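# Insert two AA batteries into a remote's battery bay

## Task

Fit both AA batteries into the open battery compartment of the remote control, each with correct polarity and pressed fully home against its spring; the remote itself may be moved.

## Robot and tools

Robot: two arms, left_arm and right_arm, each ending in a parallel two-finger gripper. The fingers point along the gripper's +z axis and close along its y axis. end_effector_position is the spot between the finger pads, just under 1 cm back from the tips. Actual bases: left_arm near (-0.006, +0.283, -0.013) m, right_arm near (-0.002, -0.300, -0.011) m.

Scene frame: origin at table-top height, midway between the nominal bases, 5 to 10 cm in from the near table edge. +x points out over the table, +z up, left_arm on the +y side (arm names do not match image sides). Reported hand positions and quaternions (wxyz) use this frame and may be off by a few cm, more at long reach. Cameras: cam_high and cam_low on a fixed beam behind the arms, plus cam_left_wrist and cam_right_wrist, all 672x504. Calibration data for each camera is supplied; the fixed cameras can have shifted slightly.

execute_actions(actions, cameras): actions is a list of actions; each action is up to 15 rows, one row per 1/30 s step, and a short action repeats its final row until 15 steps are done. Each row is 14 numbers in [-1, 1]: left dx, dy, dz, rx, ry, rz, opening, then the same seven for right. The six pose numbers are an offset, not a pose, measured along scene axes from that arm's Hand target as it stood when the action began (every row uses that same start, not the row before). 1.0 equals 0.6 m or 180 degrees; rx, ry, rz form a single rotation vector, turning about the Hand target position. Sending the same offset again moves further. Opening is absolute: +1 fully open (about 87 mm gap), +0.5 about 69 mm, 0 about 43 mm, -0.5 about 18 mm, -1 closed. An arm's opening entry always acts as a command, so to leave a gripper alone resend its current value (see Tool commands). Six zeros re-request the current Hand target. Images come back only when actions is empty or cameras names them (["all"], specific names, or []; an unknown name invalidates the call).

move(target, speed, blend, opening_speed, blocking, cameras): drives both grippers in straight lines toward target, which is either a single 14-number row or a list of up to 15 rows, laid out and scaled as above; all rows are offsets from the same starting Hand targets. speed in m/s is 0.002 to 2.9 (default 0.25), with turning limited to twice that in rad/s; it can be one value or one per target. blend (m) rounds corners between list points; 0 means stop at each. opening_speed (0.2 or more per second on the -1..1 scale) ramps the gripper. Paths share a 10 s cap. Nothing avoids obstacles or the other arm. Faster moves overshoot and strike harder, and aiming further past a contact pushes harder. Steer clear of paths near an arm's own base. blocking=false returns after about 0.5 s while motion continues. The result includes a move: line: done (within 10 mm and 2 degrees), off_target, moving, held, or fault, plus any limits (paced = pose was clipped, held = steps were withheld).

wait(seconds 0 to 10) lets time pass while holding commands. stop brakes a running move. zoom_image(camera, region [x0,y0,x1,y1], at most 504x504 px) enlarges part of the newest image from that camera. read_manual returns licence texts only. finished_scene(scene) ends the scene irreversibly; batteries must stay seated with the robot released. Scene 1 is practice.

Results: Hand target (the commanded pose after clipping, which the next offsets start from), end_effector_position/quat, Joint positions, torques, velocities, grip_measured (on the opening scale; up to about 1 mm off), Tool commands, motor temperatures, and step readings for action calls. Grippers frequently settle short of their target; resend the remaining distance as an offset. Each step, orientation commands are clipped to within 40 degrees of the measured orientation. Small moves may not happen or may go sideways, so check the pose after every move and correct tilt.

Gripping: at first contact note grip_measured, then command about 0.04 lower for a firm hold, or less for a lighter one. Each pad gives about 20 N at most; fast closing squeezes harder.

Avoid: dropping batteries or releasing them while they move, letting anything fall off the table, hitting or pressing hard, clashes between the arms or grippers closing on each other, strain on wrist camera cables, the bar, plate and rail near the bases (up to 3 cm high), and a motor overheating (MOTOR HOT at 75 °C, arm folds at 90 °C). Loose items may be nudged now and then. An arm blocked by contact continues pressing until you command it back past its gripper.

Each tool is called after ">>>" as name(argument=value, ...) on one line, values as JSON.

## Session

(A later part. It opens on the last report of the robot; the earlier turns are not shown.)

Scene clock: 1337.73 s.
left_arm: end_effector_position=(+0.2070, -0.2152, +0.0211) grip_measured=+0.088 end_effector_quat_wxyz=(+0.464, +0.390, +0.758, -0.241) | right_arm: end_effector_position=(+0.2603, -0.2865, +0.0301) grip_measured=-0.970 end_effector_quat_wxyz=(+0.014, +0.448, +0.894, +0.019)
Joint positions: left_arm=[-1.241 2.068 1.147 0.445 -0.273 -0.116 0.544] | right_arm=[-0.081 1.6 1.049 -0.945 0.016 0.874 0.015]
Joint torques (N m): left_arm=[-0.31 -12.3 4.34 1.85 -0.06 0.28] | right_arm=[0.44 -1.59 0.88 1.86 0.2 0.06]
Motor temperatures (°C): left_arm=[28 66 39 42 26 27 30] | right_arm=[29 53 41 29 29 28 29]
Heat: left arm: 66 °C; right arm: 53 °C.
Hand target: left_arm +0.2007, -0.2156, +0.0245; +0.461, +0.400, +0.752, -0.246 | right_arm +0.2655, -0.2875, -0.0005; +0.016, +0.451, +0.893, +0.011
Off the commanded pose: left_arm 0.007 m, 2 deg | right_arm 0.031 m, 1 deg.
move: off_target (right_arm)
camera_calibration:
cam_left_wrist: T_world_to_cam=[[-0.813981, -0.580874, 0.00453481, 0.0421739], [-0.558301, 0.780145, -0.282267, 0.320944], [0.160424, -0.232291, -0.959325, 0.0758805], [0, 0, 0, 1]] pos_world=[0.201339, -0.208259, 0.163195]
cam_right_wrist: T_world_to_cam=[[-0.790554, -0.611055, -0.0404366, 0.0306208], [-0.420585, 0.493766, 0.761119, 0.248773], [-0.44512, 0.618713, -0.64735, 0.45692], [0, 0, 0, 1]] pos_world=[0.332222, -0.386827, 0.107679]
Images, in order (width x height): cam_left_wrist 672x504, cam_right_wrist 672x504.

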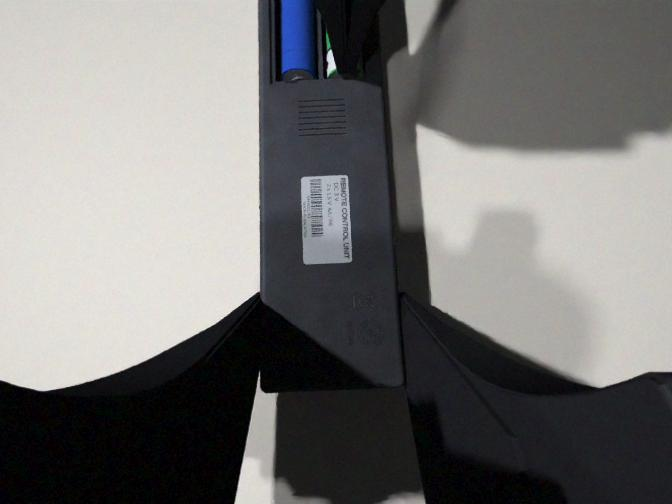

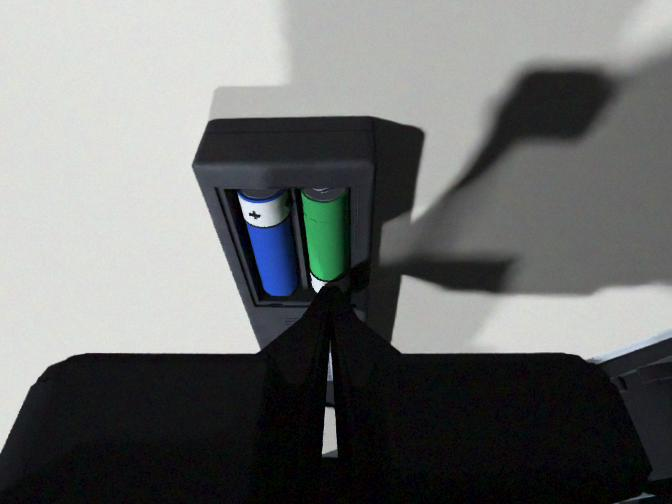

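>>> move(target=[[0,0,0,0,0,0,0,0,0,0.1,0,0,0,-1],[0,0,0,0,0,0,0,0.024,0.016,0.1,0,0,0,-1]], speed=0.1, cameras=["cam_right_wrist","cam_low"])

>>> zoom_image(camera="cam_right_wrist", region=[230, 100, 480, 350])

>>> zoom_image(camera="cam_low", region=[240, 270, 320, 330])

Scene clock: 1346.53 s.
left_arm: end_effector_position=(+0.2070, -0.2152, +0.0211) grip_measured=+0.088 end_effector_quat_wxyz=(+0.464, +0.390, +0.758, -0.241) | right_arm: end_effector_position=(+0.2793, -0.2786, +0.0598) grip_measured=-0.970 end_effector_quat_wxyz=(+0.023, +0.446, +0.895, +0.019)
Joint positions: left_arm=[-1.241 2.068 1.147 0.445 -0.273 -0.116 0.544] | right_arm=[-0.042 1.625 1.198 -1.055 0.025 0.907 0.015]
Joint torques (N m): left_arm=[-0.29 -12.31 4.37 1.84 -0.06 0.29] | right_arm=[0.84 -4.6 8.02 0.41 0.25 0.06]
Motor temperatures (°C): left_arm=[28 66 39 42 26 27 30] | right_arm=[29 51 41 30 29 28 29]
Heat: left arm: 66 °C; right arm: 51 °C.
Hand target: left_arm +0.2007, -0.2156, +0.0245; +0.461, +0.400, +0.752, -0.246 | right_arm +0.2800, -0.2779, +0.0595; +0.016, +0.451, +0.893, +0.011
Off the commanded pose: left_arm 0.007 m, 2 deg | right_arm 0.001 m, 1 deg.
move: done
camera_calibration:
cam_right_wrist: T_world_to_cam=[[-0.787014, -0.61507, -0.0479309, 0.0500891], [-0.434302, 0.497178, 0.75113, 0.235561], [-0.438167, 0.611966, -0.658412, 0.476512], [0, 0, 0, 1]] pos_world=[0.350517, -0.377917, 0.139206]
Images, in order (width x height): cam_low 672x504, cam_right_wrist 672x504.

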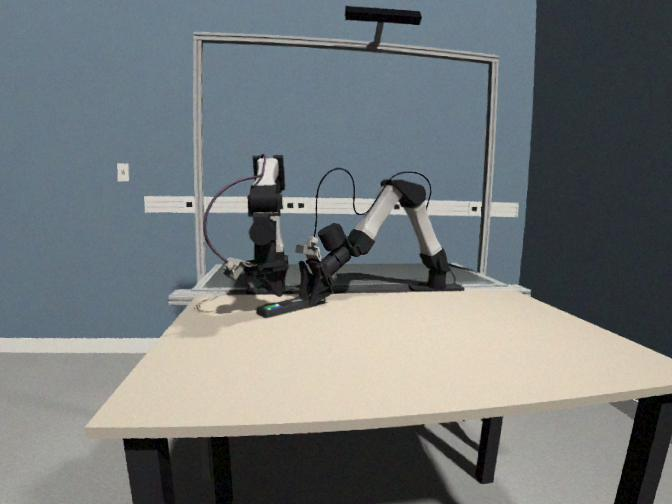

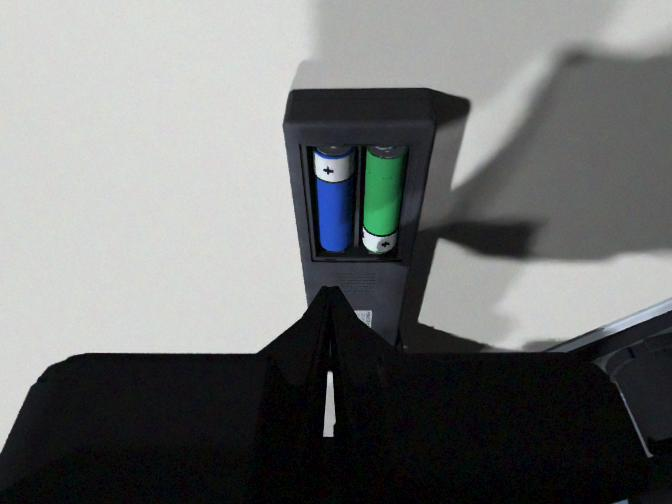

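Scaled by 2.016 from the camera's 672x504 image, which has a finer 960x720 frame.

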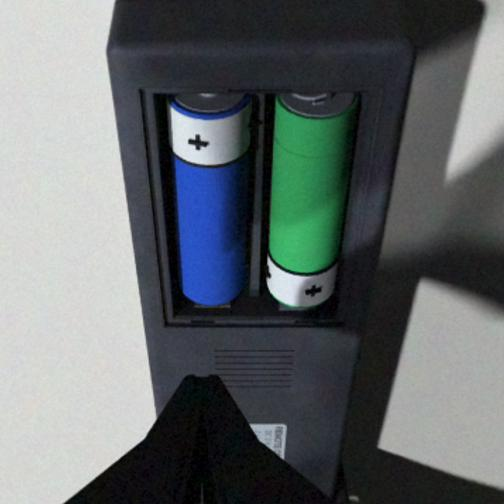

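Scaled by 6.300 from the camera's 672x504 image, which has a finer 960x720 frame.

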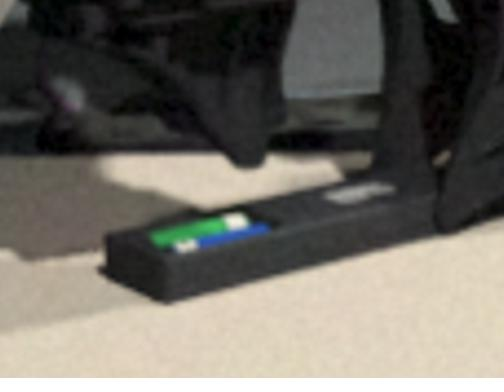

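>>> move(target=[[0,0,0,0,0,0,0,0,0,-0.1,0,0,0,-1],[0,0,0,0,0,0,0,0,0,0.01,0,0,0,-1],[0,0,0,0,0,0,0,0.017,-0.066,0.01,0,0,0,-1]], speed=0.08, cameras=["cam_right_wrist","cam_left_wrist"])

>>> zoom_image(camera="cam_left_wrist", region=[230, 0, 430, 150])

>>> zoom_image(camera="cam_right_wrist", region=[230, 100, 480, 350])

Scene clock: 1362.27 s.
left_arm: end_effector_position=(+0.2070, -0.2152, +0.0211) grip_measured=+0.088 end_effector_quat_wxyz=(+0.464, +0.390, +0.758, -0.241) | right_arm: end_effector_position=(+0.2909, -0.3168, +0.0654) grip_measured=-0.970 end_effector_quat_wxyz=(+0.026, +0.457, +0.889, +0.015)
Joint positions: left_arm=[-1.241 2.068 1.147 0.445 -0.273 -0.116 0.544] | right_arm=[-0.162 1.666 1.274 -1.084 0.025 0.812 0.015]
Joint torques (N m): left_arm=[-0.29 -12.31 4.34 1.85 -0.06 0.29] | right_arm=[-0.12 -5.15 7.95 0.45 0.15 -0.19]
Motor temperatures (°C): left_arm=[28 66 39 42 26 27 30] | right_arm=[29 50 42 29 29 28 29]
Heat: left arm: 66 °C; right arm: 50 °C.
Hand target: left_arm +0.2007, -0.2156, +0.0245; +0.461, +0.400, +0.752, -0.246 | right_arm +0.2901, -0.3175, +0.0654; +0.016, +0.451, +0.893, +0.011
Off the commanded pose: left_arm 0.007 m, 2 deg | right_arm 0.001 m, 2 deg.
move: done
camera_calibration:
cam_left_wrist: T_world_to_cam=[[-0.813981, -0.580874, 0.00453481, 0.0421739], [-0.558301, 0.780145, -0.282267, 0.320944], [0.160424, -0.232291, -0.959325, 0.0758805], [0, 0, 0, 1]] pos_world=[0.201339, -0.208259, 0.163195]
cam_right_wrist: T_world_to_cam=[[-0.80255, -0.594989, -0.0436113, 0.0465319], [-0.422734, 0.515574, 0.745305, 0.258234], [-0.420963, 0.61658, -0.665296, 0.505549], [0, 0, 0, 1]] pos_world=[0.359326, -0.417164, 0.145906]
Images, in order (width x height): cam_left_wrist 672x504, cam_right_wrist 672x504.

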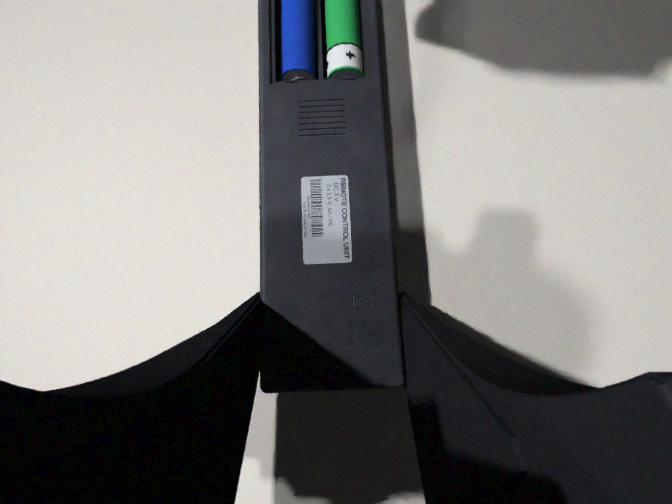

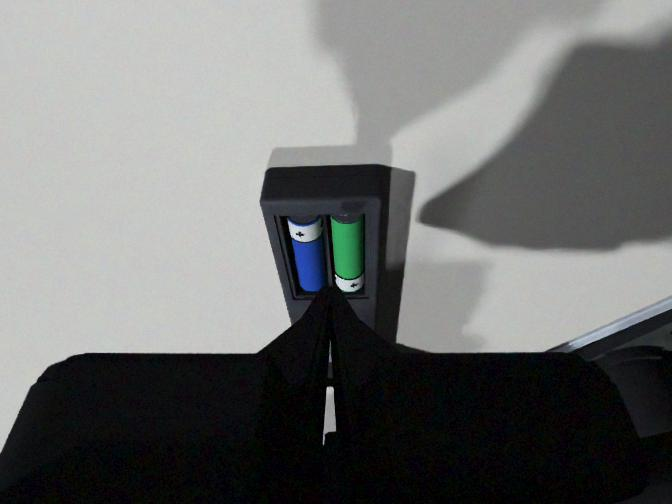

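Scaled by 2.520 from the camera's 672x504 image, which has a finer 960x720 frame.

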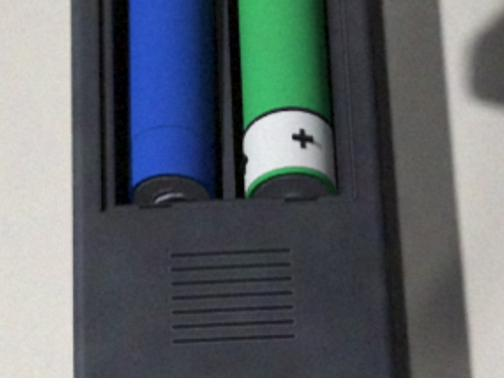

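Scaled by 2.016 from the camera's 672x504 image, which has a finer 960x720 frame.

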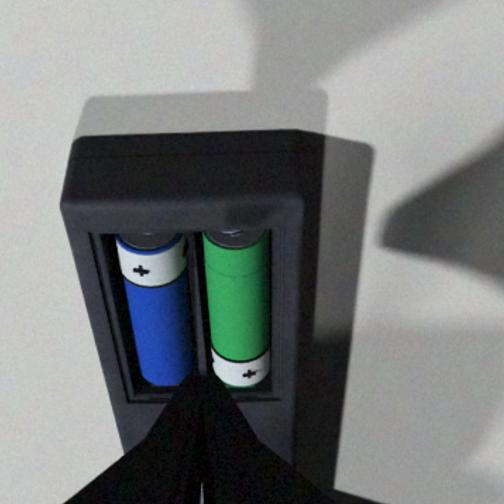

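>>> move(target=[[0,0,0,0,0,0,0,-0.011,0.002,-0.01,0,0,0,-1],[0,0,0,0,0,0,0,-0.011,0.001,-0.11,0,0,0,-1],[0,0,0,0,0,0,0,-0.011,0.001,0.1,0,0,0,-1]], speed=0.08)

>>> move(target=[[0,0,0,0,0,0,0.6,0.0,-0.02,0.05,0,0,0,-1],[-0.08,0.12,0.1,0,0,0,0.6,0.0,-0.1,0.1,0,0,0,-1],[-0.08,0.4,0.2,0,0,0,0.6,0.0,-0.15,0.15,0,0,0,-1]], speed=0.2, cameras=["cam_right_wrist","cam_low"])

>>> zoom_image(camera="cam_low", region=[240, 270, 340, 330])

>>> zoom_image(camera="cam_right_wrist", region=[230, 50, 480, 300])

Scene clock: 1377.93 s.
left_arm: end_effector_position=(+0.2070, -0.2152, +0.0212) grip_measured=+0.088 end_effector_quat_wxyz=(+0.464, +0.390, +0.758, -0.242) | right_arm: end_effector_position=(+0.2849, -0.3181, +0.1124) grip_measured=-0.970 end_effector_quat_wxyz=(+0.002, +0.452, +0.892, +0.011)
Joint positions: left_arm=[-1.241 2.068 1.147 0.445 -0.273 -0.116 0.544] | right_arm=[-0.167 1.674 1.466 -1.315 0.017 0.795 0.015]
Joint torques (N m): left_arm=[-0.31 -12.31 4.34 1.85 -0.06 0.29] | right_arm=[1.26 -8.77 7.77 0.23 0.21 -0.01]
Motor temperatures (°C): left_arm=[28 66 38 42 26 27 30] | right_arm=[29 49 42 29 29 28 29]
Heat: left arm: 66 °C; right arm: 49 °C.
Hand target: left_arm +0.2007, -0.2157, +0.0246; +0.462, +0.400, +0.752, -0.246 | right_arm +0.2834, -0.3169, +0.1254; +0.016, +0.451, +0.893, +0.010
Off the commanded pose: left_arm 0.007 m, 2 deg | right_arm 0.013 m, 2 deg.
move: off_target (right_arm)

Scene clock: 1382.07 s.
left_arm: end_effector_position=(+0.1531, +0.0237, +0.1449) grip_measured=+0.600 end_effector_quat_wxyz=(+0.462, +0.395, +0.755, -0.245) | right_arm: end_effector_position=(+0.2881, -0.4086, +0.2040) grip_measured=-0.970 end_effector_quat_wxyz=(+0.082, +0.458, +0.885, +0.017)
Joint positions: left_arm=[-1.098 0.852 0.6 -0.21 -0.131 -0.043 0.8] | right_arm=[-0.436 1.696 1.883 -1.547 0.002 0.542 0.015]
Joint torques (N m): left_arm=[0.81 -2.03 5.71 1.94 -0.02 0.26] | right_arm=[-0.2 -7.83 8.01 0.71 -0.07 -0.26]
Motor temperatures (°C): left_arm=[28 65 39 42 26 27 30] | right_arm=[29 50 42 29 29 28 29]
Heat: left arm: 65 °C; right arm: 50 °C.
Hand target: left_arm +0.1528, +0.0244, +0.1446; +0.462, +0.401, +0.752, -0.246 | right_arm +0.2835, -0.4069, +0.2155; +0.016, +0.451, +0.892, +0.011
Off the commanded pose: left_arm 0.001 m, 1 deg | right_arm 0.012 m, 8 deg.
joint sent to its limit (right arm) — joint 4 (wrist pitch), lower limit. The joint targets are off in orientation, not in position.
move: off_target (right_arm)
camera_calibration:
cam_right_wrist: T_world_to_cam=[[-0.798501, -0.594098, -0.0971782, 0.00588719], [-0.492261, 0.551465, 0.673473, 0.250391], [-0.346519, 0.585606, -0.732796, 0.632979], [0, 0, 0, 1]] pos_world=[0.347298, -0.505261, 0.295785]
Images, in order (width x height): cam_low 672x504, cam_right_wrist 672x504.

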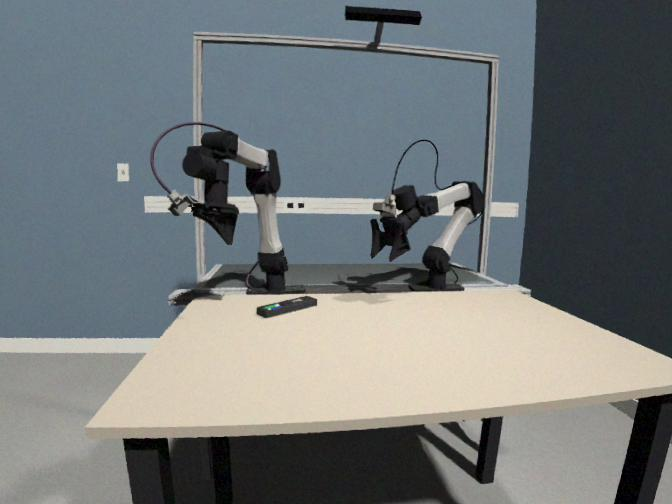

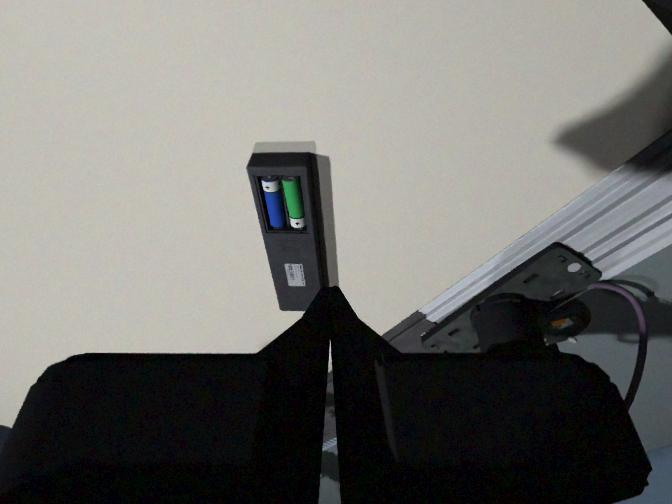

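Scaled by 5.040 from the camera's 672x504 image, which has a finer 960x720 frame.

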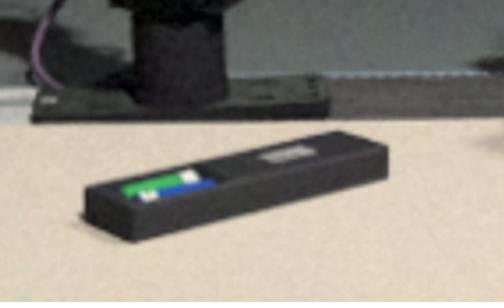

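Scaled by 2.016 from the camera's 672x504 image, which has a finer 960x720 frame.

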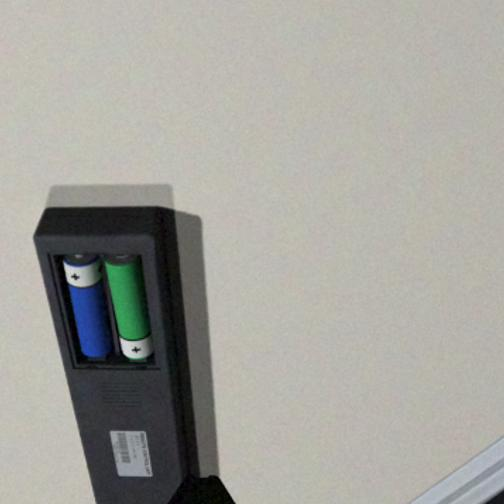

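Both batteries are seated with the correct polarity, and both arms are clear of the remote.

>>> finished_scene(scene=2)

The scene is finished: the task was done.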